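# Pull out the right-side yellow rod and quarter-turn it

## Task

Grab the yellow rod closest to the right arm, draw it outward until it stops, rotate it by 90 degrees so the figures on it end up lying horizontal, then release it so that no part of the robot, camera cables included, is in contact with the rod at the end.

## Robot and tools

ROBOT. Two 6-joint arms with parallel grippers: left_arm (base near scene y = +0.289 m) and right_arm (base near y = -0.349 m). The scene frame has its origin at table-top height midway between the nominal bases, +x pointing out over the table, +z up, and left_arm on the +y side. Arm names do not match image sides. Each arm reports its hand pose (end_effector_position in metres, end_effector_quat_wxyz) in its own base frame, which is nearly aligned with the scene frame. That point lies between the finger pads, about 1 cm short of the fingertips. Fingers point along the gripper's +z and close along its y. Reported poses may be off by a few centimetres.

ROW FORMAT. Every command row holds 14 numbers in [-1, 1], one row covering both arms: first left_arm's 7 values, then right_arm's 7. Within each arm the order is wrist pitch, shoulder, wrist yaw, wrist roll, elbow, waist, then gripper opening. The six joint values are offsets, not poses. They count from the 'Joint targets' printed at the start of the action or call, not from the previous row, so sending the same offset twice moves the joint twice. Scale: 1.0 equals 2.224 rad for waist, shoulder and elbow, and 8.485 rad for wrist pitch, wrist yaw and wrist roll. The opening is absolute: +1 fully open, -1 closed. To leave an arm or gripper still, send 0 for its joints and repeat its current opening, because a 0 in the opening slot closes halfway. Stated joint ranges (rad): waist -2.618 to 3.054, shoulder 0.000 to 3.142, elbow 0.000 to 3.142, wrist pitch -1.571 to 1.571, wrist yaw -1.571 to 1.571, wrist roll -2.094 to 2.094. An action that asks for more than 0.059 rad beyond a range is refused for both arms. A joint pushed past its true end stops there, and 'joint sent to its limit' may appear.

TOOLS.
execute_actions(actions, cameras): actions is a list of actions. Each action is a list of up to 15 rows, one row per 1/30 s step. A shorter list repeats its last row until 15 steps have passed. An empty list only reports state and images. cameras is a list of names (cam_left_wrist, cam_right_wrist, or "all"), or [] for none.
move(target, speed, blend, opening_speed, blocking, cameras): target is one 14-number row or a list of up to 15 rows. Every row is an offset from the same starting Joint targets. All joints travel together along a path lasting between 0.5 s and 10 s. speed is in rad/s for the joint with the farthest to go: 0.01 to 12.57, default 0.5. It can be one value or one per target. blend (rad) rounds the corners between listed targets. opening_speed (0.2 or more, scale units per second) makes the gripper change gradually. blocking=false returns early while the motion carries on. The result includes a 'move:' line showing done, off_target, moving, held or fault, plus limits=held if steps were withheld. A move does not avoid obstacles.
wait(seconds 0 to 10, cameras): holds the last command and lets time pass.
stop(cameras): brakes a running move.
zoom_image(camera, region [x0,y0,x1,y1]): enlarges part of the latest image from cam_left_wrist or cam_right_wrist. Images are 672x504 and the region can be at most 504x504 px.
read_manual(section="licences"): returns licence text only.
finished_scene(scene): ends the current scene (number 1 to 3). It cannot be undone, so call it only once the rod is out, turned, and untouched.

RESULTS. 'Joint positions' and 'Joint velocities' list each arm's joints in the row order above, in rad and rad/s, followed by the finger gap in metres (0.094 when fully open). 'Joint targets' is the base for your next offsets. grip_measured uses the same scale as the opening command and can read a little wide when empty or narrower under a squeeze. Joint torques follow the same order with positive meaning toward larger angles. Values 2, 5 and 6 wrap around at ±28 N m. Readings include gravity and friction, so treat them as rough. 'joint command not followed' means the clearance check changed or withheld that arm's targets. Results from action calls also include some per-step joint readings.

MOTION LIMITS. Each step, a target can lead the measured angle by at most 0.339 rad (big joints) or 2.2 rad (wrist joints). If a target would move the gripper more than 200 mm, it is scaled back, so large moves need several actions. Very small turns may not start. The farther the hand is from a turning joint, the faster it moves.

CAUTIONS. Avoid fast contact and hard pushes. A target set well past the point of contact presses harder. If an arm is stuck pushing, send its targets back past its measured positions to relieve it. Never let the two arms collide or grip each other's fingers, since this can fail the scene. Do not drop or fling parts. Release by commanding an opening well above grip_measured. Holding the arm stretched out, carrying a load, or straining toward an unreachable pose heats the motors. A MOTOR HOT line appears at 75 °C, the arm folds and idles at 90 °C, and it goes limp at 100 °C. Simulated time keeps running while you compose replies, so keep them brief.

Each tool is called after "Call:" in YAML: its name, and indented under it one key for each argument.

## Session

Call:
execute_actions:
  actions: []

Scene clock: 0.00 s.
left_arm: end_effector_position=(+0.4007, +0.0076, +0.1253) grip_measured=+1.000 end_effector_quat_wxyz=(+0.625, -0.028, +0.778, +0.057) | right_arm: end_effector_position=(+0.3999, -0.0295, +0.1148) grip_measured=+1.000 end_effector_quat_wxyz=(+0.608, +0.063, +0.791, -0.024)
Joint names: [wrist pitch, shoulder, wrist yaw, wrist roll, elbow, waist]
Joint positions: left_arm=[0.966 1.539 -0.191 0.014 0.356 -0.068 0.094] | right_arm=[0.914 1.54 0.071 0.059 0.363 -0.045 0.094]
Joint velocities: within noise
Joint torques (N m): no reading
Heat: left arm: 47 °C; right arm: 43 °C.
Joint targets: left_arm=[0.959 1.536 -0.192 0.014 0.359 -0.068] | right_arm=[0.904 1.537 0.071 0.060 0.366 -0.045]
Tool commands: left_gripper/opening=+1.0 right_gripper/opening=+1.0

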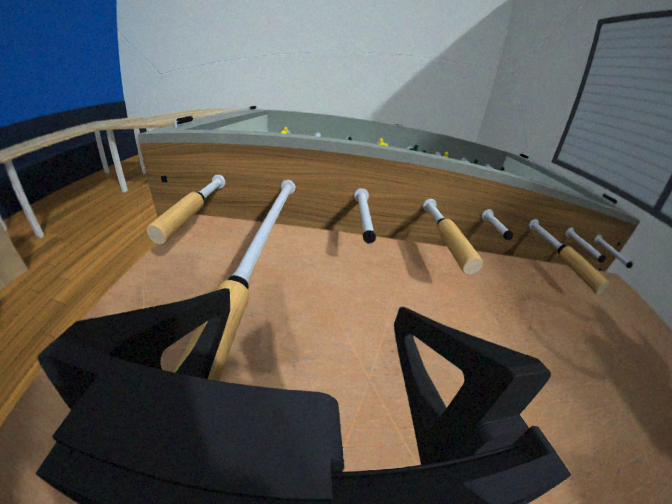

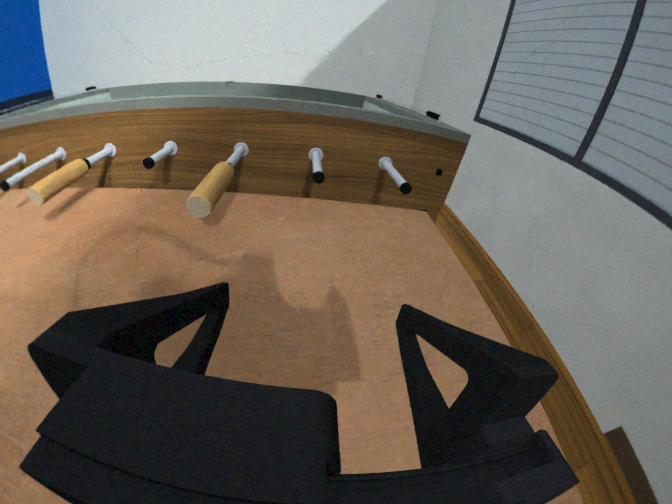

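Call:
move:
  target: [0,0,0,0,0,0,1,-0.2067,-0.066,0,0,0.618,0.02,1]
  speed: 1.0
  cameras: ["cam_right_wrist"]

Call:
zoom_image:
  camera: "cam_right_wrist"
  region: [100, 100, 500, 400]

Scene clock: 77.57 s.
left_arm: end_effector_position=(+0.4007, +0.0076, +0.1253) grip_measured=+1.000 end_effector_quat_wxyz=(+0.625, -0.028, +0.778, +0.057) | right_arm: end_effector_position=(+0.4024, -0.0155, +0.3951) grip_measured=+1.000 end_effector_quat_wxyz=(+0.509, +0.048, +0.859, -0.018)
Joint names: [wrist pitch, shoulder, wrist yaw, wrist roll, elbow, waist]
Joint positions: left_arm=[0.966 1.539 -0.191 0.014 0.356 -0.068 0.094] | right_arm=[-0.834 1.392 0.073 0.059 1.723 -0.009 0.094]
Joint torques (N m): left_arm=[1.83 -6.35 -0.05 0.01 5.38 -0.06] | right_arm=[1.46 -4.3 0.04 0.02 7.91 0.8]
Heat: left arm: 46 °C; right arm: 43 °C.
Joint targets: left_arm=[0.959 1.536 -0.192 0.014 0.359 -0.068] | right_arm=[-0.850 1.390 0.071 0.060 1.741 0.000]
move: done
camera_calibration:
cam_right_wrist: T_world_to_cam=[[-0.0571852, -0.98495, 0.163103, -0.0659975], [-0.794692, -0.0539812, -0.604608, 0.590546], [0.604313, -0.164191, -0.779645, 0.180107], [0, 0, 0, 1]] pos_world=[0.356687, -0.00355385, 0.508233]
Images, in order (width x height): cam_right_wrist 672x504.

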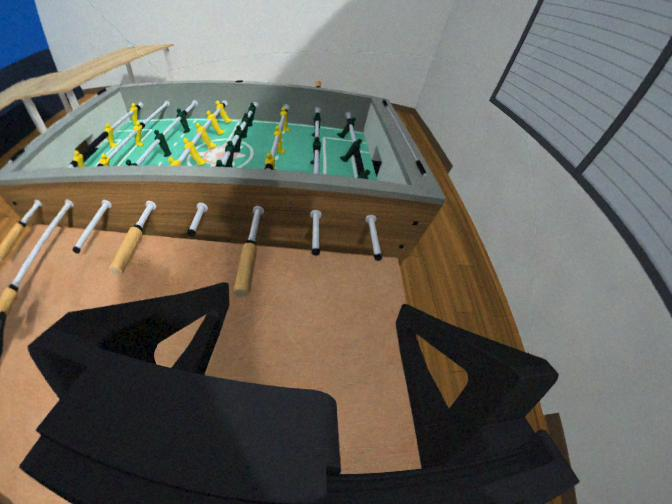

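Scaled by 1.260 from the camera's 672x504 image, which has a finer 960x720 frame.

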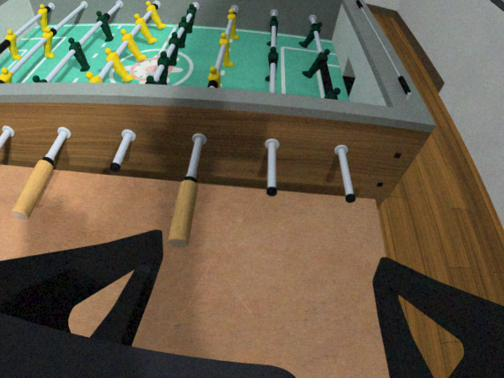

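Call:
move:
  target: [0,0,0,0,0,0,1,0.1285,0.3296,-0.0666,0.0681,-0.1803,-0.0114,0.6]
  speed: 0.8
  cameras: ["cam_right_wrist"]

Scene clock: 95.80 s.
left_arm: end_effector_position=(+0.4007, +0.0076, +0.1253) grip_measured=+1.000 end_effector_quat_wxyz=(+0.625, -0.028, +0.778, +0.057) | right_arm: end_effector_position=(+0.5721, +0.0749, +0.1007) grip_measured=+0.602 end_effector_quat_wxyz=(+0.392, +0.159, +0.838, +0.346)
Joint names: [wrist pitch, shoulder, wrist yaw, wrist roll, elbow, waist]
Joint positions: left_arm=[0.966 1.539 -0.191 0.014 0.356 -0.068 0.094] | right_arm=[0.228 2.116 -0.485 0.638 1.35 -0.016 0.075]
Joint torques (N m): left_arm=[1.84 -6.38 -0.05 0.01 5.31 -0.03] | right_arm=[1.69 -9.81 -0.23 0.01 5.89 -0.83]
Heat: left arm: 45 °C; right arm: 43 °C.
Joint targets: left_arm=[0.959 1.536 -0.192 0.014 0.359 -0.068] | right_arm=[0.240 2.124 -0.494 0.638 1.339 -0.026]
move: done
camera_calibration:
cam_right_wrist: T_world_to_cam=[[0.0815675, -0.816453, -0.571621, 0.0628442], [-0.886306, 0.202904, -0.416282, 0.566445], [0.455859, 0.540587, -0.707077, -0.112305], [0, 0, 0, 1]] pos_world=[0.548113, -0.00291394, 0.192315]
Images, in order (width x height): cam_right_wrist 672x504.

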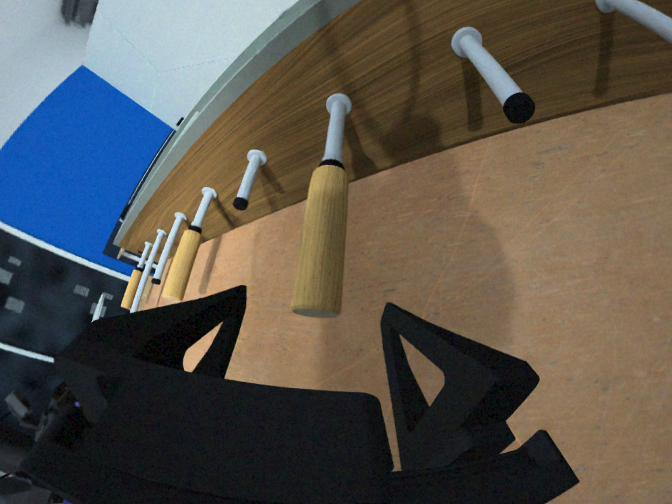

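Call:
move:
  target: [0,0,0,0,0,0,1,-0.0037,0.1407,0.0086,0.0058,0.1641,0.0381,0.6]
  speed: 0.4
  cameras: ["cam_right_wrist"]

Scene clock: 113.30 s.
left_arm: end_effector_position=(+0.4007, +0.0076, +0.1253) grip_measured=+1.000 end_effector_quat_wxyz=(+0.625, -0.028, +0.778, +0.057) | right_arm: end_effector_position=(+0.6338, +0.1102, +0.0562) grip_measured=+0.602 end_effector_quat_wxyz=(+0.387, +0.162, +0.838, +0.349)
Joint names: [wrist pitch, shoulder, wrist yaw, wrist roll, elbow, waist]
Joint positions: left_arm=[0.966 1.539 -0.191 0.014 0.356 -0.068 0.094] | right_arm=[0.214 2.413 -0.43 0.687 1.672 0.055 0.075]
Joint torques (N m): left_arm=[1.84 -6.34 -0.05 0.02 5.33 -0.03] | right_arm=[1.53 -10.66 -0.05 -0.01 9.26 0.39]
Heat: left arm: 45 °C; right arm: 45 °C.
Joint targets: left_arm=[0.959 1.536 -0.192 0.014 0.359 -0.068] | right_arm=[0.209 2.436 -0.421 0.687 1.705 0.059]
move: done
camera_calibration:
cam_right_wrist: T_world_to_cam=[[0.0757999, -0.811052, -0.580042, 0.0645655], [-0.891008, 0.206042, -0.404538, 0.597484], [0.447614, 0.547486, -0.707037, -0.186491], [0, 0, 0, 1]] pos_world=[0.610945, 0.0313603, 0.1473]
Images, in order (width x height): cam_right_wrist 672x504.

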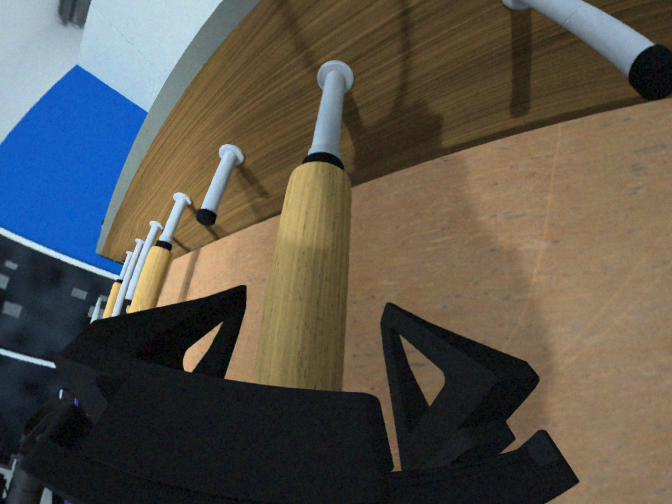

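Call:
move:
  target: [0,0,0,0,0,0,1,0,0,0,0,0,0,-1]
  opening_speed: 0.5
  cameras: ["cam_right_wrist"]

Scene clock: 122.40 s.
left_arm: end_effector_position=(+0.4007, +0.0076, +0.1253) grip_measured=+1.000 end_effector_quat_wxyz=(+0.625, -0.028, +0.778, +0.057) | right_arm: end_effector_position=(+0.6347, +0.1132, +0.0596) grip_measured=-0.334 end_effector_quat_wxyz=(+0.388, +0.158, +0.837, +0.353)
Joint names: [wrist pitch, shoulder, wrist yaw, wrist roll, elbow, waist]
Joint positions: left_arm=[0.966 1.539 -0.191 0.014 0.356 -0.068 0.094] | right_arm=[0.214 2.413 -0.438 0.687 1.679 0.058 0.031]
Joint torques (N m): left_arm=[1.84 -6.37 -0.04 -0.01 5.35 -0.03] | right_arm=[1.53 -10.69 0.06 0 8.72 0.14]
Heat: left arm: 45 °C; right arm: 44 °C.
Joint targets: left_arm=[0.959 1.536 -0.192 0.014 0.359 -0.068] | right_arm=[0.209 2.436 -0.421 0.687 1.705 0.059]
move: done
camera_calibration:
cam_right_wrist: T_world_to_cam=[[0.0873773, -0.807568, -0.583265, 0.0614011], [-0.890126, 0.199585, -0.409685, 0.599409], [0.44726, 0.554977, -0.701398, -0.187033], [0, 0, 0, 1]] pos_world=[0.611837, 0.0337514, 0.150198]
Images, in order (width x height): cam_right_wrist 672x504.

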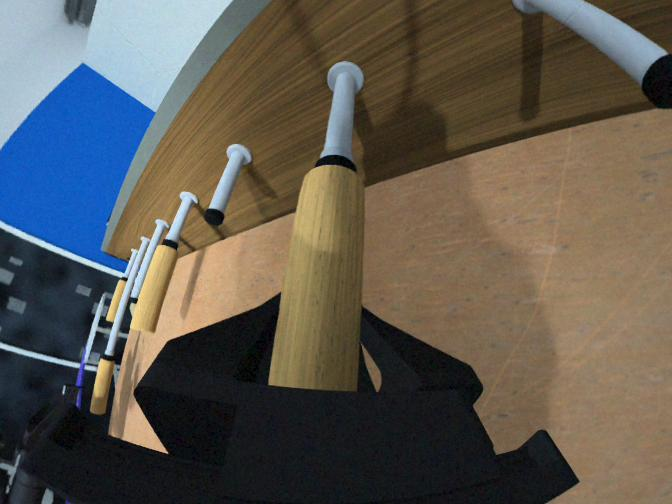

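Call:
move:
  target: [0,0,0,0,0,0,1,0.0209,-0.1066,0.0015,0.001,-0.1848,0.0066,-1]
  speed: 0.3
  cameras: ["cam_right_wrist"]

Scene clock: 151.93 s.
left_arm: end_effector_position=(+0.4007, +0.0076, +0.1253) grip_measured=+1.000 end_effector_quat_wxyz=(+0.625, -0.028, +0.778, +0.057) | right_arm: end_effector_position=(+0.5742, +0.1145, +0.0577) grip_measured=-0.334 end_effector_quat_wxyz=(+0.388, +0.159, +0.836, +0.353)
Joint names: [wrist pitch, shoulder, wrist yaw, wrist roll, elbow, waist]
Joint positions: left_arm=[0.966 1.539 -0.191 0.014 0.356 -0.068 0.094] | right_arm=[0.389 2.223 -0.427 0.695 1.317 0.069 0.031]
Joint torques (N m): left_arm=[1.85 -6.38 -0.05 0.02 5.37 -0.03] | right_arm=[1.55 -12.67 0.1 -0.01 4.48 0.47]
Heat: left arm: 45 °C; right arm: 44 °C.
Joint targets: left_arm=[0.959 1.536 -0.192 0.014 0.359 -0.068] | right_arm=[0.386 2.200 -0.408 0.695 1.293 0.073]
move: done
camera_calibration:
cam_right_wrist: T_world_to_cam=[[0.0864458, -0.80711, -0.584038, 0.0671797], [-0.88981, 0.201109, -0.409626, 0.54424], [0.448068, 0.555094, -0.700789, -0.162636], [0, 0, 0, 1]] pos_world=[0.551335, 0.0350481, 0.148197]
Images, in order (width x height): cam_right_wrist 672x504.

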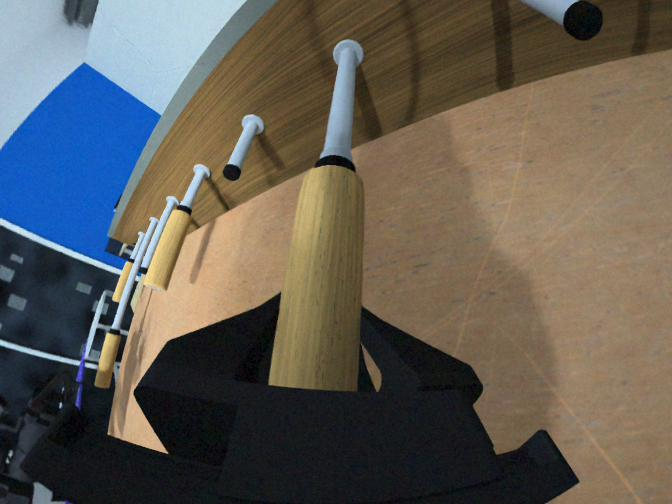

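Call:
move:
  target: [0,0,0,0,0,0,1,0.0173,-0.0908,0.0014,0.0008,-0.1542,0.0063,-1]
  speed: 0.3
  cameras: ["cam_right_wrist"]

Scene clock: 160.07 s.
left_arm: end_effector_position=(+0.4007, +0.0076, +0.1253) grip_measured=+1.000 end_effector_quat_wxyz=(+0.625, -0.028, +0.778, +0.057) | right_arm: end_effector_position=(+0.5041, +0.1152, +0.0562) grip_measured=-0.334 end_effector_quat_wxyz=(+0.385, +0.159, +0.839, +0.351)
Joint names: [wrist pitch, shoulder, wrist yaw, wrist roll, elbow, waist]
Joint positions: left_arm=[0.966 1.539 -0.191 0.014 0.356 -0.068 0.094] | right_arm=[0.53 2.026 -0.413 0.699 0.974 0.084 0.031]
Joint torques (N m): left_arm=[1.86 -6.35 -0.04 0.01 5.35 -0.03] | right_arm=[1.59 -11.11 0.07 0.04 4 0.36]
Heat: left arm: 45 °C; right arm: 45 °C.
Joint targets: left_arm=[0.959 1.536 -0.192 0.014 0.359 -0.068] | right_arm=[0.533 1.998 -0.397 0.702 0.951 0.088]
move: done
camera_calibration:
cam_right_wrist: T_world_to_cam=[[0.0836216, -0.809605, -0.580987, 0.0744226], [-0.892726, 0.198193, -0.404672, 0.482585], [0.442773, 0.552502, -0.706183, -0.129327], [0, 0, 0, 1]] pos_world=[0.481855, 0.0360612, 0.147199]
Images, in order (width x height): cam_right_wrist 672x504.

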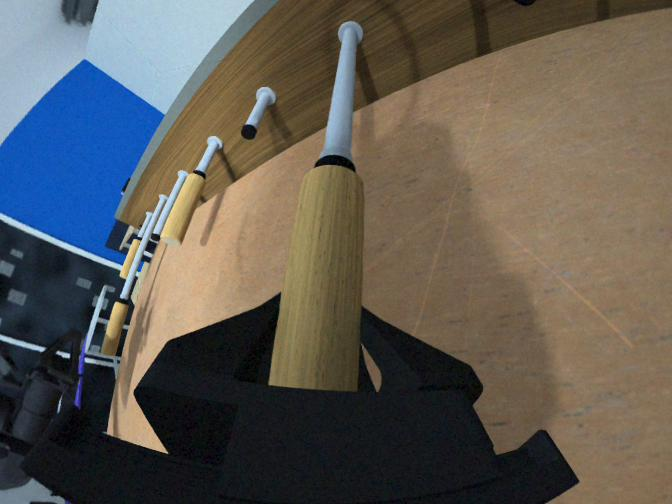

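Call:
move:
  target: [0,0,0,0,0,0,1,0.0096,-0.0634,0.0015,0.0011,-0.0994,0.0062,-1]
  speed: 0.25
  cameras: ["cam_right_wrist"]

Scene clock: 171.50 s.
left_arm: end_effector_position=(+0.4007, +0.0076, +0.1253) grip_measured=+1.000 end_effector_quat_wxyz=(+0.625, -0.028, +0.778, +0.057) | right_arm: end_effector_position=(+0.5020, +0.1079, +0.0632) grip_measured=-0.334 end_effector_quat_wxyz=(+0.440, +0.176, +0.819, +0.322)
Joint names: [wrist pitch, shoulder, wrist yaw, wrist roll, elbow, waist]
Joint positions: left_arm=[0.966 1.539 -0.191 0.014 0.356 -0.068 0.094] | right_arm=[0.68 2.001 -0.278 0.716 0.886 0.114 0.031]
Joint torques (N m): left_arm=[1.84 -6.37 -0.04 0 5.37 -0.02] | right_arm=[1.09 -20.49 -1.22 -0.04 -6.27 -1.14]
Heat: left arm: 44 °C; right arm: 45 °C.
Joint targets: left_arm=[0.959 1.536 -0.192 0.014 0.359 -0.068] | right_arm=[0.614 1.857 -0.384 0.712 0.730 0.101]
move: off_target (right_arm); right_arm: the elbow is farthest, 0.156 rad from its target
camera_calibration:
cam_right_wrist: T_world_to_cam=[[0.0514509, -0.83841, -0.542605, 0.0895986], [-0.831907, 0.264617, -0.487758, 0.452546], [0.552524, 0.476493, -0.683865, -0.167845], [0, 0, 0, 1]] pos_world=[0.464605, 0.0353459, 0.154566]
Images, in order (width x height): cam_right_wrist 672x504.

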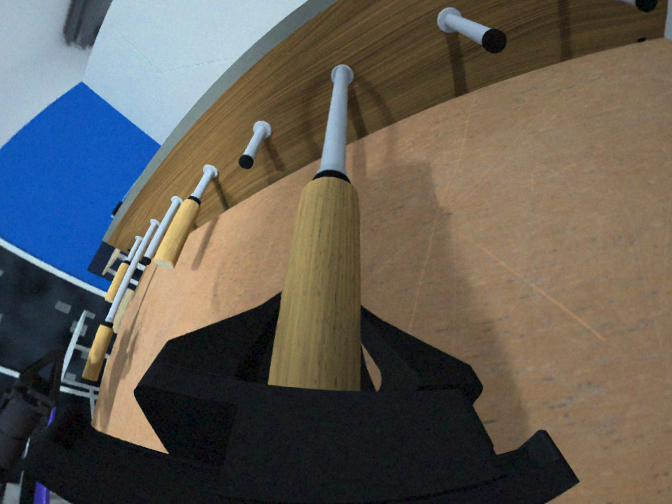

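Call:
move:
  target:
    - [0,0,0,0,0,0,1,-0.0095,0.0634,-0.0015,-0.0012,0.0994,-0.0058,-1]
    - [0,0,0,0,0,0,1,-0.0477,0.0337,0.0464,-0.0434,0.1452,0.0564,-1]
    - [0,0,0,0,0,0,1,-0.0647,0.0603,0.0984,-0.0772,0.1951,0.1236,-1]
    - [0,0,0,0,0,0,1,-0.0599,0.1201,0.1476,-0.1159,0.2284,0.1761,-1]
  speed: 0.35
  blend: 0.08
  cameras: ["cam_right_wrist"]

Scene clock: 203.97 s.
left_arm: end_effector_position=(+0.4007, +0.0076, +0.1253) grip_measured=+1.000 end_effector_quat_wxyz=(+0.625, -0.028, +0.778, +0.057) | right_arm: end_effector_position=(+0.5009, +0.0916, +0.0582) grip_measured=-0.335 end_effector_quat_wxyz=(+0.388, -0.141, +0.844, -0.343)
Joint names: [wrist pitch, shoulder, wrist yaw, wrist roll, elbow, waist]
Joint positions: left_arm=[0.966 1.539 -0.191 0.014 0.356 -0.068 0.094] | right_arm=[0.128 2.116 0.843 -0.262 1.217 0.443 0.031]
Joint torques (N m): left_arm=[1.82 -6.32 -0.04 0.02 5.33 -0.05] | right_arm=[1.1 -9.2 0.68 -0.09 7.5 4.49]
Heat: left arm: 44 °C; right arm: 57 °C.
Joint targets: left_arm=[0.959 1.536 -0.192 0.014 0.359 -0.068] | right_arm=[0.106 2.123 0.868 -0.272 1.238 0.493]
move: off_target (right_arm); right_arm: the waist is farthest, 0.050 rad from its target
camera_calibration:
cam_right_wrist: T_world_to_cam=[[0.052409, -0.599945, 0.798323, -0.026983], [-0.900827, -0.37343, -0.221497, 0.530995], [0.431004, -0.707542, -0.560018, -0.000624081], [0, 0, 0, 1]] pos_world=[0.480018, 0.18166, 0.138806]
Images, in order (width x height): cam_right_wrist 672x504.

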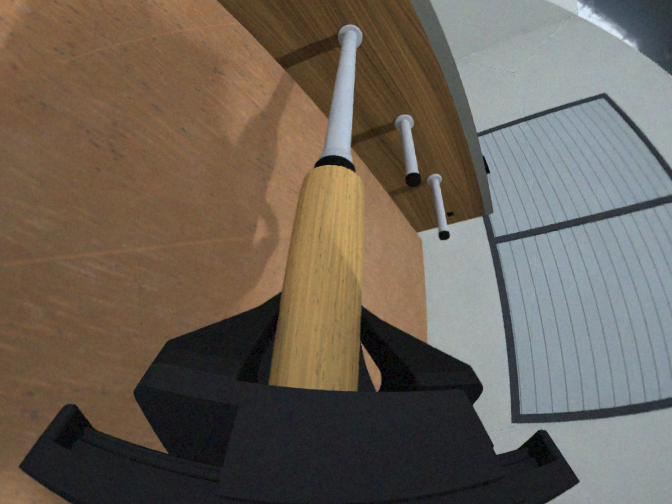

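Call:
move:
  target: [0,0,0,0,0,0,1,0.002,-0.003,-0.002,0.001,-0.007,-0.02,0.4]
  opening_speed: 0.7
  cameras: ["cam_right_wrist"]

Call:
move:
  target: [0,0,0,0,0,0,1,-0.0372,-0.0778,0.014,0.0279,-0.0211,0.1053,0.4]
  speed: 0.3
  cameras: ["cam_right_wrist"]

Scene clock: 227.10 s.
left_arm: end_effector_position=(+0.4007, +0.0076, +0.1253) grip_measured=+1.000 end_effector_quat_wxyz=(+0.625, -0.028, +0.778, +0.057) | right_arm: end_effector_position=(+0.5009, +0.0901, +0.0576) grip_measured=+0.398 end_effector_quat_wxyz=(+0.386, -0.141, +0.844, -0.344)
Joint names: [wrist pitch, shoulder, wrist yaw, wrist roll, elbow, waist]
Joint positions: left_arm=[0.966 1.539 -0.191 0.014 0.356 -0.068 0.094] | right_arm=[0.126 2.117 0.842 -0.264 1.217 0.44 0.066]
Joint torques (N m): left_arm=[1.83 -6.34 -0.05 0.01 5.33 -0.03] | right_arm=[1.26 -9.69 0.5 0.02 6.27 0.77]
Heat: left arm: 44 °C; right arm: 50 °C.
Joint targets: left_arm=[0.959 1.536 -0.192 0.014 0.359 -0.068] | right_arm=[0.123 2.117 0.852 -0.263 1.222 0.449]
move: done
camera_calibration:
cam_right_wrist: T_world_to_cam=[[0.054765, -0.597872, 0.799718, -0.0289802], [-0.902165, -0.372857, -0.216969, 0.530689], [0.4279, -0.709596, -0.559799, -0.00039781], [0, 0, 0, 1]] pos_world=[0.480526, 0.180262, 0.138096]
Images, in order (width x height): cam_right_wrist 672x504.

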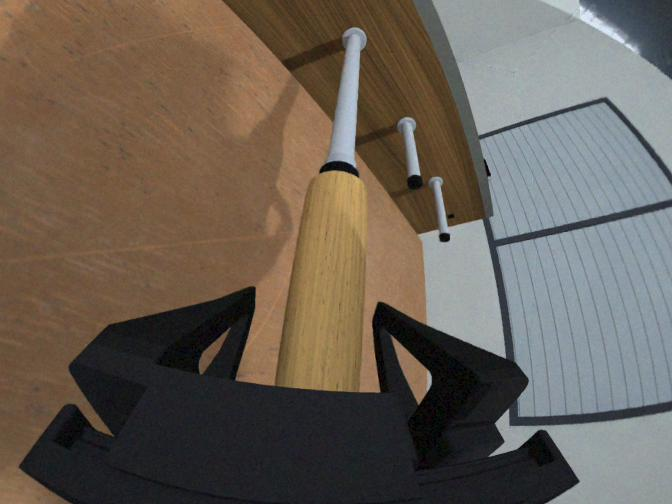

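Scene clock: 228.87 s.
left_arm: end_effector_position=(+0.4007, +0.0076, +0.1253) grip_measured=+1.000 end_effector_quat_wxyz=(+0.625, -0.028, +0.778, +0.057) | right_arm: end_effector_position=(+0.4325, +0.1641, +0.0936) grip_measured=+0.398 end_effector_quat_wxyz=(+0.393, -0.170, +0.840, -0.332)
Joint names: [wrist pitch, shoulder, wrist yaw, wrist roll, elbow, waist]
Joint positions: left_arm=[0.966 1.539 -0.191 0.014 0.356 -0.068 0.094] | right_arm=[-0.182 1.966 0.955 -0.046 1.195 0.68 0.066]
Joint torques (N m): left_arm=[1.84 -6.32 -0.04 0 5.34 -0.06] | right_arm=[0.98 -10.54 0.65 0.24 4.66 0.24]
Heat: left arm: 44 °C; right arm: 50 °C.
Joint targets: left_arm=[0.959 1.536 -0.192 0.014 0.359 -0.068] | right_arm=[-0.192 1.944 0.970 -0.026 1.175 0.683]
move: done
camera_calibration:
cam_right_wrist: T_world_to_cam=[[0.0985613, -0.591618, 0.800171, -0.0297356], [-0.87829, -0.429755, -0.209562, 0.502635], [0.467859, -0.682128, -0.56197, 0.0800061], [0, 0, 0, 1]] pos_world=[0.406959, 0.252992, 0.174088]
Images, in order (width x height): cam_right_wrist 672x504.

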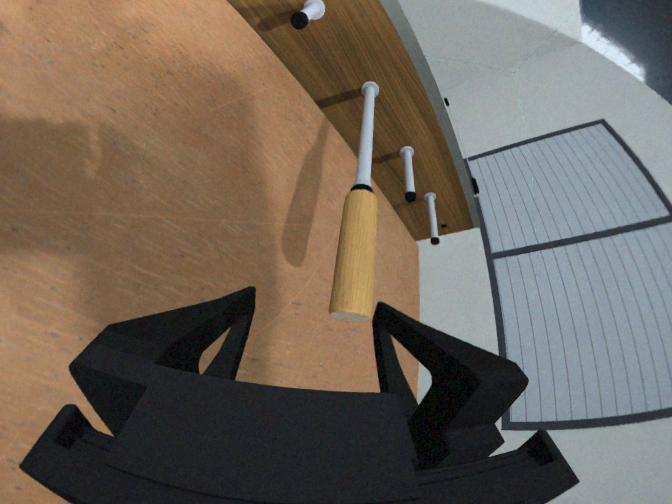

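Call:
move:
  target:
    - [0,0,0,0,0,0,1,-0.0775,-0.249,0,0,0.2545,0,0.4]
    - [0,0,0,0,0,0,1,-0.0775,-0.249,-0.106,0.0101,0.2545,-0.307,0.4]
  speed: 1.0
  cameras: ["cam_right_wrist"]

Call:
zoom_image:
  camera: "cam_right_wrist"
  region: [150, 80, 400, 300]

Scene clock: 241.87 s.
left_arm: end_effector_position=(+0.4007, +0.0076, +0.1253) grip_measured=+1.000 end_effector_quat_wxyz=(+0.625, -0.028, +0.778, +0.057) | right_arm: end_effector_position=(+0.4009, -0.0115, +0.4047) grip_measured=+0.398 end_effector_quat_wxyz=(+0.519, +0.039, +0.854, -0.021)
Joint names: [wrist pitch, shoulder, wrist yaw, wrist roll, elbow, waist]
Joint positions: left_arm=[0.966 1.539 -0.191 0.014 0.356 -0.068 0.094] | right_arm=[-0.834 1.388 0.081 0.048 1.742 0.005 0.066]
Joint torques (N m): left_arm=[1.84 -6.32 -0.04 0.01 5.35 -0.03] | right_arm=[1.52 -3.95 -0.04 0.11 6.42 -0.39]
Heat: left arm: 44 °C; right arm: 48 °C.
Joint targets: left_arm=[0.959 1.536 -0.192 0.014 0.359 -0.068] | right_arm=[-0.850 1.390 0.071 0.059 1.741 0.000]
move: done
camera_calibration:
cam_right_wrist: T_world_to_cam=[[-0.0493213, -0.983191, 0.175792, -0.0719701], [-0.780702, -0.0718271, -0.620762, 0.596009], [0.622955, -0.167858, -0.764036, 0.175363], [0, 0, 0, 1]] pos_world=[0.352512, 0.00148528, 0.516615]
Images, in order (width x height): cam_right_wrist 672x504.

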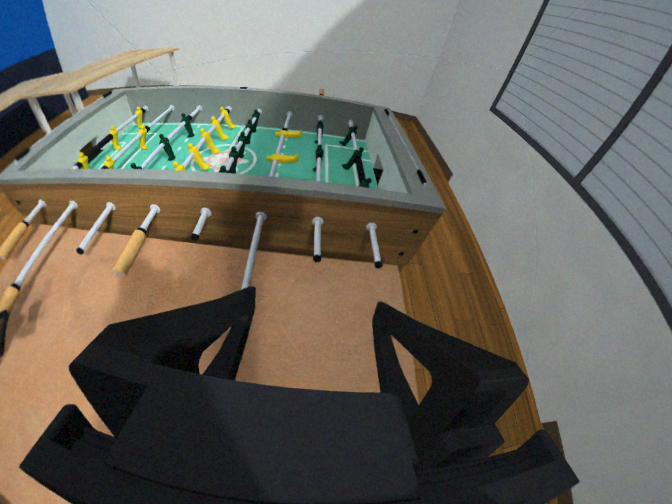

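Scaled by 2.016 from the camera's 672x504 image, which has a finer 960x720 frame.

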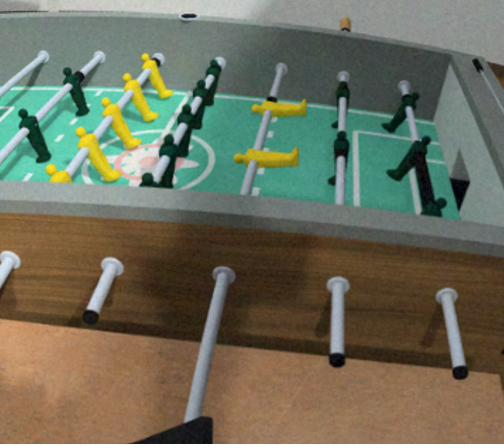

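Flat and pulled out.

Call:
finished_scene:
  scene: 1

The scene is finished: the task was done.


## Next scene

The same job, from a new start.

Call:
execute_actions:
  actions: []

Scene clock: 0.00 s.
left_arm: end_effector_position=(+0.3899, -0.0004, +0.1147) grip_measured=+1.000 end_effector_quat_wxyz=(+0.609, -0.026, +0.793, +0.006) | right_arm: end_effector_position=(+0.3960, -0.0474, +0.1154) grip_measured=+1.000 end_effector_quat_wxyz=(+0.595, +0.094, +0.794, -0.086)
Joint names: [wrist pitch, shoulder, wrist yaw, wrist roll, elbow, waist]
Joint positions: left_arm=[0.911 1.495 -0.08 -0.043 0.322 -0.04 0.094] | right_arm=[0.848 1.518 0.234 0.044 0.38 -0.018 0.094]
Joint velocities: within noise
Joint torques (N m): no reading
Heat: left arm: 42 °C; right arm: 41 °C.
Joint targets: left_arm=[0.899 1.493 -0.081 -0.042 0.324 -0.040] | right_arm=[0.837 1.515 0.234 0.045 0.383 -0.018]
Tool commands: left_gripper/opening=+1.0 right_gripper/opening=+1.0
camera_calibration:
cam_left_wrist: T_world_to_cam=[[0.0222135, -0.980285, 0.196335, -0.0420869], [-0.593611, -0.170951, -0.786385, 0.357186], [0.804446, -0.0990782, -0.585705, -0.125405], [0, 0, 0, 1]] pos_world=[0.313846, 0.00737939, 0.215698]
cam_right_wrist: T_world_to_cam=[[-0.244005, -0.947103, 0.208463, 0.0183839], [-0.655393, 0.00260904, -0.755284, 0.379511], [0.714788, -0.320918, -0.621361, -0.108823], [0, 0, 0, 1]] pos_world=[0.331, -0.0185021, 0.215188]

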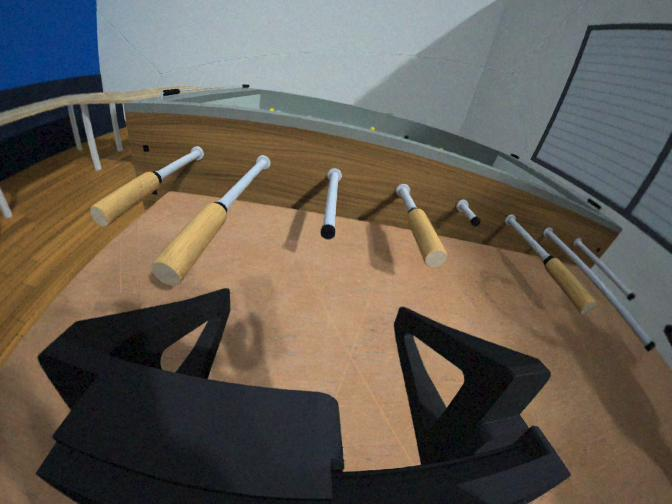

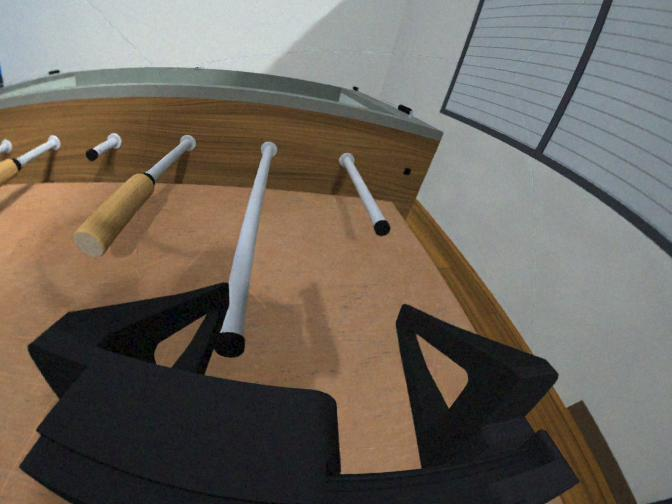

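Call:
move:
  target:
    - [0,0,0,0,0,0,1,-0.134,-0.0292,-0.0276,0.0301,0.3674,0.0351,0.4]
    - [0,0,0,0,0,0,1,-0.0502,0.161,-0.0645,0.0832,0.2612,0.0622,0.4]
  speed: 0.8
  blend: 0.08
  cameras: ["cam_right_wrist"]

Scene clock: 51.27 s.
left_arm: end_effector_position=(+0.3899, -0.0004, +0.1147) grip_measured=+1.000 end_effector_quat_wxyz=(+0.609, -0.026, +0.793, +0.006) | right_arm: end_effector_position=(+0.5006, +0.1122, +0.1071) grip_measured=+0.402 end_effector_quat_wxyz=(+0.408, +0.190, +0.829, +0.332)
Joint names: [wrist pitch, shoulder, wrist yaw, wrist roll, elbow, waist]
Joint positions: left_arm=[0.911 1.495 -0.08 -0.043 0.322 -0.04 0.094] | right_arm=[0.399 1.864 -0.306 0.75 0.979 0.114 0.066]
Joint torques (N m): left_arm=[1.87 -5.74 -0.03 0.02 5.35 -0.05] | right_arm=[1.79 -7.54 -0.11 -0.02 5.12 0.65]
Heat: left arm: 42 °C; right arm: 42 °C.
Joint targets: left_arm=[0.899 1.493 -0.081 -0.042 0.324 -0.040] | right_arm=[0.411 1.873 -0.313 0.751 0.964 0.120]
move: done
camera_calibration:
cam_right_wrist: T_world_to_cam=[[0.0232079, -0.818893, -0.573477, 0.132425], [-0.864926, 0.271228, -0.422302, 0.480463], [0.501363, 0.505815, -0.701987, -0.114714], [0, 0, 0, 1]] pos_world=[0.470005, 0.0361507, 0.198315]
Images, in order (width x height): cam_right_wrist 672x504.

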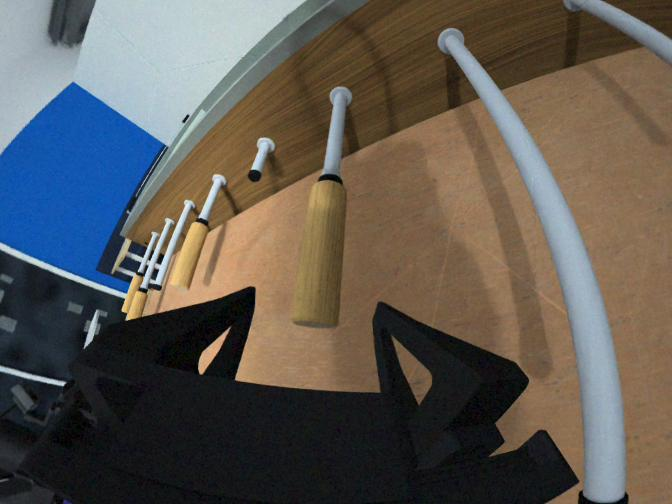

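Call:
move:
  target:
    - [0,0,0,0,0,0,1,0.0031,0.1165,0.0054,0.0031,0.1077,0.0234,0.4]
    - [0,0,0,0,0,0,1,0.0031,0.1165,0.0054,0.0031,0.1077,0.0234,-1]
  speed: 0.3
  opening_speed: 0.6
  cameras: ["cam_right_wrist"]

Scene clock: 64.83 s.
left_arm: end_effector_position=(+0.3899, -0.0004, +0.1147) grip_measured=+1.000 end_effector_quat_wxyz=(+0.609, -0.026, +0.793, +0.006) | right_arm: end_effector_position=(+0.5454, +0.1444, +0.0674) grip_measured=-0.308 end_effector_quat_wxyz=(+0.395, +0.187, +0.834, +0.337)
Joint names: [wrist pitch, shoulder, wrist yaw, wrist roll, elbow, waist]
Joint positions: left_arm=[0.911 1.495 -0.08 -0.043 0.322 -0.04 0.094] | right_arm=[0.435 2.113 -0.28 0.777 1.178 0.17 0.033]
Joint torques (N m): left_arm=[1.9 -5.76 -0.02 0.01 5.33 -0.08] | right_arm=[1.67 -8.58 0.08 0.01 8.02 0.31]
Heat: left arm: 42 °C; right arm: 42 °C.
Joint targets: left_arm=[0.899 1.493 -0.081 -0.042 0.324 -0.040] | right_arm=[0.437 2.132 -0.267 0.777 1.204 0.173]
move: done
camera_calibration:
cam_right_wrist: T_world_to_cam=[[0.02734, -0.814159, -0.579998, 0.132475], [-0.879453, 0.256231, -0.401134, 0.502317], [0.475201, 0.521048, -0.709009, -0.168873], [0, 0, 0, 1]] pos_world=[0.518391, 0.0671374, 0.158599]
Images, in order (width x height): cam_right_wrist 672x504.

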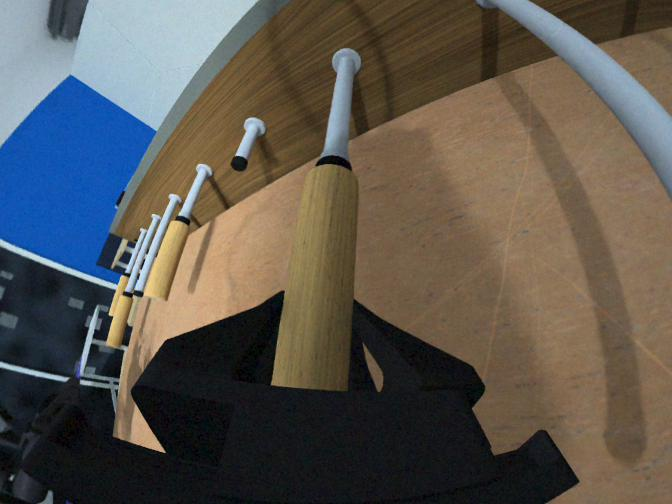

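Call:
move:
  target: [0,0,0,0,0,0,1,0.017,-0.103,0.0062,0.0034,-0.165,0.027,-1]
  speed: 0.3

Scene clock: 73.57 s.
left_arm: end_effector_position=(+0.3899, -0.0004, +0.1147) grip_measured=+1.000 end_effector_quat_wxyz=(+0.609, -0.026, +0.793, +0.006) | right_arm: end_effector_position=(+0.4758, +0.1513, +0.0658) grip_measured=-0.308 end_effector_quat_wxyz=(+0.396, +0.188, +0.833, +0.337)
Joint names: [wrist pitch, shoulder, wrist yaw, wrist roll, elbow, waist]
Joint positions: left_arm=[0.911 1.495 -0.08 -0.043 0.322 -0.04 0.094] | right_arm=[0.576 1.925 -0.229 0.806 0.858 0.225 0.033]
Joint torques (N m): left_arm=[1.87 -5.74 -0.03 0.02 5.35 -0.01] | right_arm=[1.71 -9.94 0.11 0.01 3.95 0.73]
Heat: left arm: 42 °C; right arm: 43 °C.
Joint targets: left_arm=[0.899 1.493 -0.081 -0.042 0.324 -0.040] | right_arm=[0.582 1.903 -0.215 0.806 0.837 0.232]
move: done
camera_calibration:
cam_left_wrist: T_world_to_cam=[[0.0222135, -0.980285, 0.196335, -0.0420869], [-0.593611, -0.170951, -0.786385, 0.357186], [0.804446, -0.0990782, -0.585705, -0.125405], [0, 0, 0, 1]] pos_world=[0.313846, 0.00737939, 0.215698]
cam_right_wrist: T_world_to_cam=[[0.0260348, -0.813632, -0.580797, 0.139665], [-0.877787, 0.259402, -0.402742, 0.437634], [0.478344, 0.520301, -0.707442, -0.141881], [0, 0, 0, 1]] pos_world=[0.448381, 0.0739333, 0.156998]

Call:
move:
  target: [0,0,0,0,0,0,1,0.0075,-0.0451,0.0027,0.0015,-0.0722,0.0118,-1]
  speed: 0.2

Scene clock: 78.80 s.
left_arm: end_effector_position=(+0.3899, -0.0004, +0.1147) grip_measured=+1.000 end_effector_quat_wxyz=(+0.609, -0.026, +0.793, +0.006) | right_arm: end_effector_position=(+0.4619, +0.1476, +0.0684) grip_measured=-0.309 end_effector_quat_wxyz=(+0.425, +0.198, +0.819, +0.329)
Joint names: [wrist pitch, shoulder, wrist yaw, wrist roll, elbow, waist]
Joint positions: left_arm=[0.911 1.495 -0.08 -0.043 0.322 -0.04 0.094] | right_arm=[0.689 1.888 -0.155 0.824 0.758 0.251 0.032]
Joint torques (N m): left_arm=[1.88 -5.75 -0.03 0.02 5.33 -0.02] | right_arm=[1.32 -14.68 -0.38 -0.04 -0.65 0.73]
Heat: left arm: 42 °C; right arm: 43 °C.
Joint targets: left_arm=[0.899 1.493 -0.081 -0.042 0.324 -0.040] | right_arm=[0.645 1.803 -0.192 0.819 0.676 0.259]
move: off_target (right_arm); right_arm: the shoulder is farthest, 0.086 rad from its target
camera_calibration:
cam_left_wrist: T_world_to_cam=[[0.0222135, -0.980285, 0.196335, -0.0420869], [-0.593611, -0.170951, -0.786385, 0.357186], [0.804446, -0.0990782, -0.585705, -0.125405], [0, 0, 0, 1]] pos_world=[0.313846, 0.00737939, 0.215698]
cam_right_wrist: T_world_to_cam=[[0.0149637, -0.818545, -0.574248, 0.143888], [-0.843184, 0.29835, -0.447246, 0.408678], [0.537418, 0.490889, -0.685719, -0.156021], [0, 0, 0, 1]] pos_world=[0.426285, 0.0724386, 0.15842]

Call:
move:
  target:
    - [0,0,0,0,0,0,1,-0.0047,0.0283,-0.0016,-0.0011,0.0459,-0.0076,-1]
    - [0,0,0,0,0,0,1,-0.0516,0.0121,0.0434,-0.0402,0.1187,0.0532,-1]
    - [0,0,0,0,0,0,1,-0.0798,0.0553,0.0923,-0.0701,0.1968,0.1152,-1]
    - [0,0,0,0,0,0,1,-0.0925,0.1281,0.1391,-0.1002,0.2603,0.1614,-1]
  speed: 0.4
  blend: 0.08
  cameras: ["cam_right_wrist"]

Scene clock: 105.13 s.
left_arm: end_effector_position=(+0.3899, -0.0004, +0.1147) grip_measured=+1.000 end_effector_quat_wxyz=(+0.609, -0.026, +0.793, +0.006) | right_arm: end_effector_position=(+0.4620, +0.1454, +0.0678) grip_measured=-0.310 end_effector_quat_wxyz=(+0.401, -0.112, +0.851, -0.322)
Joint names: [wrist pitch, shoulder, wrist yaw, wrist roll, elbow, waist]
Joint positions: left_arm=[0.911 1.495 -0.08 -0.043 0.322 -0.04 0.094] | right_arm=[-0.08 2.075 0.935 0.004 1.237 0.603 0.032]
Joint torques (N m): left_arm=[1.89 -5.75 -0.04 0.02 5.3 -0.05] | right_arm=[0.63 -8.62 1.07 -0.32 7.24 1.26]
Heat: left arm: 42 °C; right arm: 49 °C.
Joint targets: left_arm=[0.899 1.493 -0.081 -0.042 0.324 -0.040] | right_arm=[-0.139 2.088 0.989 -0.031 1.255 0.618]
move: off_target (right_arm); blend cut to 0.051 rad at target 1; right_arm: the wrist pitch is farthest, 0.060 rad from its target
camera_calibration:
cam_right_wrist: T_world_to_cam=[[0.0126193, -0.652703, 0.757508, 0.0284272], [-0.902471, -0.333643, -0.272448, 0.51662], [0.430565, -0.680192, -0.593257, 0.0581274], [0, 0, 0, 1]] pos_world=[0.440849, 0.230459, 0.153703]
Images, in order (width x height): cam_right_wrist 672x504.

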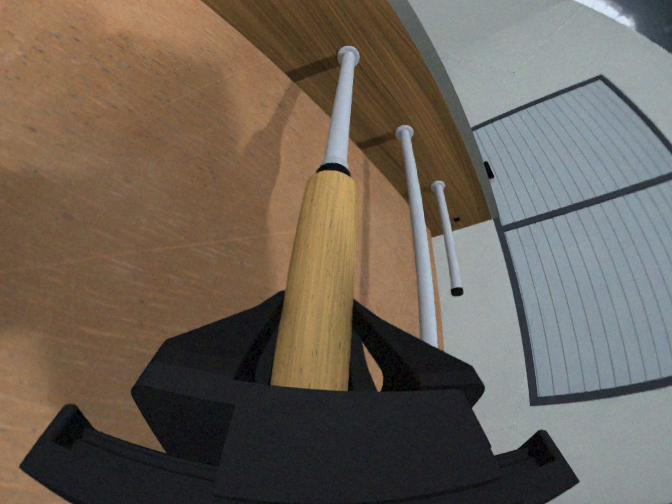

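Call:
move:
  target:
    - [0,0,0,0,0,0,1,-0.0025,0.0146,0.0094,-0.006,0.0127,0.0092,-1]
    - [0,0,0,0,0,0,1,-0.0025,0.0146,0.0094,-0.006,0.0127,0.0092,0.4]
  speed: 0.3
  opening_speed: 0.7
  cameras: ["cam_right_wrist"]

Call:
move:
  target:
    - [0,0,0,0,0,0,1,-0.023,-0.0427,-0.0037,0.0246,-0.0045,0.0344,0.4]
    - [0,0,0,0,0,0,1,-0.0542,-0.0576,0.0008,0.0476,0.0234,0.0807,0.4]
  speed: 0.3
  cameras: ["cam_right_wrist"]

Scene clock: 126.40 s.
left_arm: end_effector_position=(+0.3899, -0.0004, +0.1147) grip_measured=+1.000 end_effector_quat_wxyz=(+0.609, -0.026, +0.793, +0.006) | right_arm: end_effector_position=(+0.4534, +0.1418, +0.0692) grip_measured=+0.398 end_effector_quat_wxyz=(+0.368, -0.156, +0.827, -0.396)
Joint names: [wrist pitch, shoulder, wrist yaw, wrist roll, elbow, waist]
Joint positions: left_arm=[0.911 1.495 -0.08 -0.043 0.322 -0.04 0.094] | right_arm=[-0.15 2.109 1.052 -0.083 1.265 0.633 0.066]
Joint torques (N m): left_arm=[1.89 -5.74 -0.04 0.01 5.38 -0.02] | right_arm=[0.94 -8.87 0.69 0.02 7.06 0.5]
Heat: left arm: 41 °C; right arm: 45 °C.
Joint targets: left_arm=[0.899 1.493 -0.081 -0.042 0.324 -0.040] | right_arm=[-0.161 2.120 1.068 -0.082 1.283 0.638]
move: done; target 2's new numbers were sent with right_arm's wrist pitch 0.063 rad from that target
camera_calibration:
cam_right_wrist: T_world_to_cam=[[0.0528013, -0.501212, 0.863712, -0.0219458], [-0.913138, -0.374336, -0.161404, 0.510935], [0.404217, -0.780166, -0.477441, 0.0781988], [0, 0, 0, 1]] pos_world=[0.436104, 0.24127, 0.138757]
Images, in order (width x height): cam_right_wrist 672x504.

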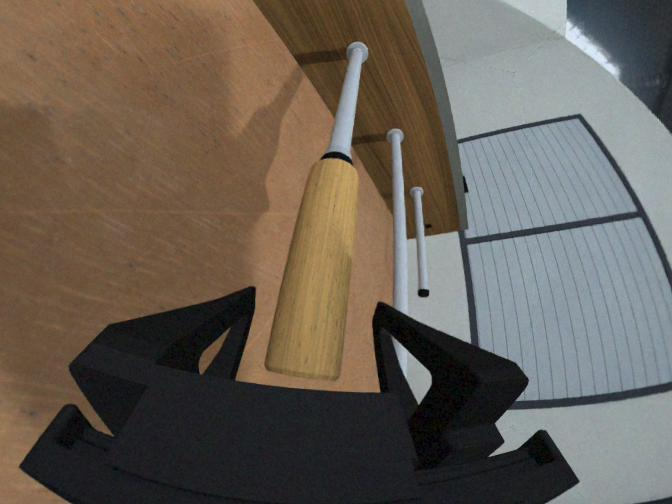

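Scene clock: 128.73 s.
left_arm: end_effector_position=(+0.3899, -0.0004, +0.1147) grip_measured=+1.000 end_effector_quat_wxyz=(+0.609, -0.026, +0.793, +0.006) | right_arm: end_effector_position=(+0.3857, +0.1830, +0.0902) grip_measured=+0.398 end_effector_quat_wxyz=(+0.356, -0.155, +0.845, -0.366)
Joint names: [wrist pitch, shoulder, wrist yaw, wrist roll, elbow, waist]
Joint positions: left_arm=[0.911 1.495 -0.08 -0.043 0.322 -0.04 0.094] | right_arm=[-0.611 2.016 1.055 0.301 1.308 0.812 0.066]
Joint torques (N m): left_arm=[1.89 -5.75 -0.02 0.03 5.34 -0.05] | right_arm=[0.59 -10.95 0.8 0.2 7.79 0.53]
Heat: left arm: 41 °C; right arm: 45 °C.
Joint targets: left_arm=[0.899 1.493 -0.081 -0.042 0.324 -0.040] | right_arm=[-0.621 1.992 1.075 0.322 1.335 0.818]
move: done
camera_calibration:
cam_right_wrist: T_world_to_cam=[[0.0905052, -0.553097, 0.828186, -0.0177283], [-0.917526, -0.369664, -0.146608, 0.467431], [0.387239, -0.746614, -0.540937, 0.1538], [0, 0, 0, 1]] pos_world=[0.370927, 0.277816, 0.166408]
Images, in order (width x height): cam_right_wrist 672x504.

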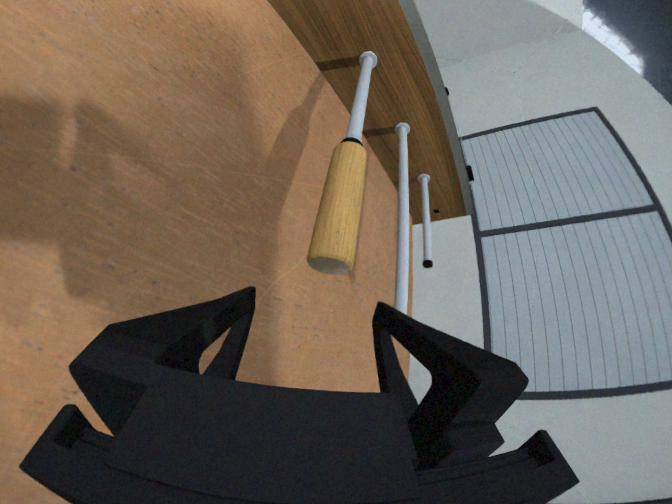

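Call:
move:
  target:
    - [0,0,0,0,0,0,1,-0.027,-0.2707,0,0,0.1826,0,0.4]
    - [0,0,0,0,0,0,1,-0.027,-0.2707,-0.1183,-0.0309,0.1826,-0.3678,0.4]
  speed: 1.0
  blend: 0.1
  cameras: ["cam_right_wrist"]

Call:
zoom_image:
  camera: "cam_right_wrist"
  region: [100, 60, 350, 280]

Scene clock: 139.60 s.
left_arm: end_effector_position=(+0.3899, -0.0004, +0.1147) grip_measured=+1.000 end_effector_quat_wxyz=(+0.609, -0.026, +0.793, +0.006) | right_arm: end_effector_position=(+0.4010, -0.0119, +0.4054) grip_measured=+0.398 end_effector_quat_wxyz=(+0.520, +0.048, +0.853, -0.016)
Joint names: [wrist pitch, shoulder, wrist yaw, wrist roll, elbow, waist]
Joint positions: left_arm=[0.911 1.495 -0.08 -0.043 0.322 -0.04 0.094] | right_arm=[-0.833 1.388 0.081 0.068 1.742 0.004 0.066]
Joint torques (N m): left_arm=[1.88 -5.79 -0.03 0.01 5.35 -0.03] | right_arm=[1.53 -4 -0.05 -0.08 6.26 -0.36]
Heat: left arm: 41 °C; right arm: 45 °C.
Joint targets: left_arm=[0.899 1.493 -0.081 -0.042 0.324 -0.040] | right_arm=[-0.850 1.390 0.071 0.059 1.741 0.000]
move: done
camera_calibration:
cam_right_wrist: T_world_to_cam=[[-0.0599638, -0.985552, 0.158402, -0.0611727], [-0.778963, -0.0530299, -0.624824, 0.597741], [0.624197, -0.160856, -0.764528, 0.175484], [0, 0, 0, 1]] pos_world=[0.352413, -0.000363149, 0.517335]
Images, in order (width x height): cam_right_wrist 672x504.

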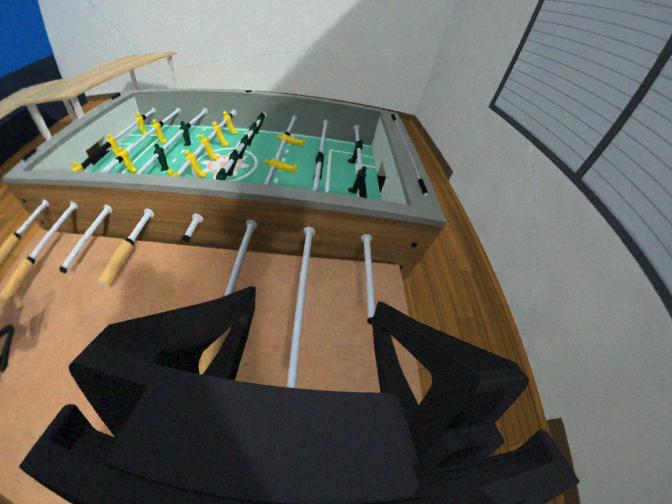

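Scaled by 2.016 from the camera's 672x504 image, which has a finer 960x720 frame.

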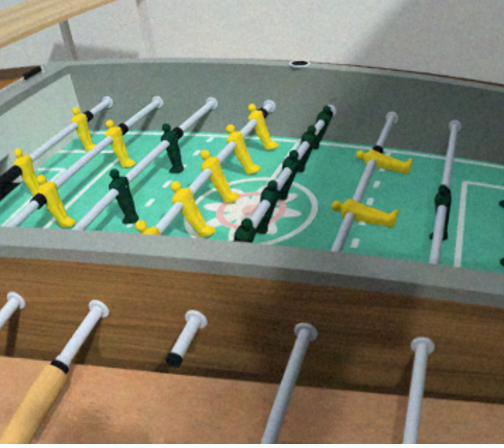

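Call:
finished_scene:
  scene: 2

The scene is finished: the task was done.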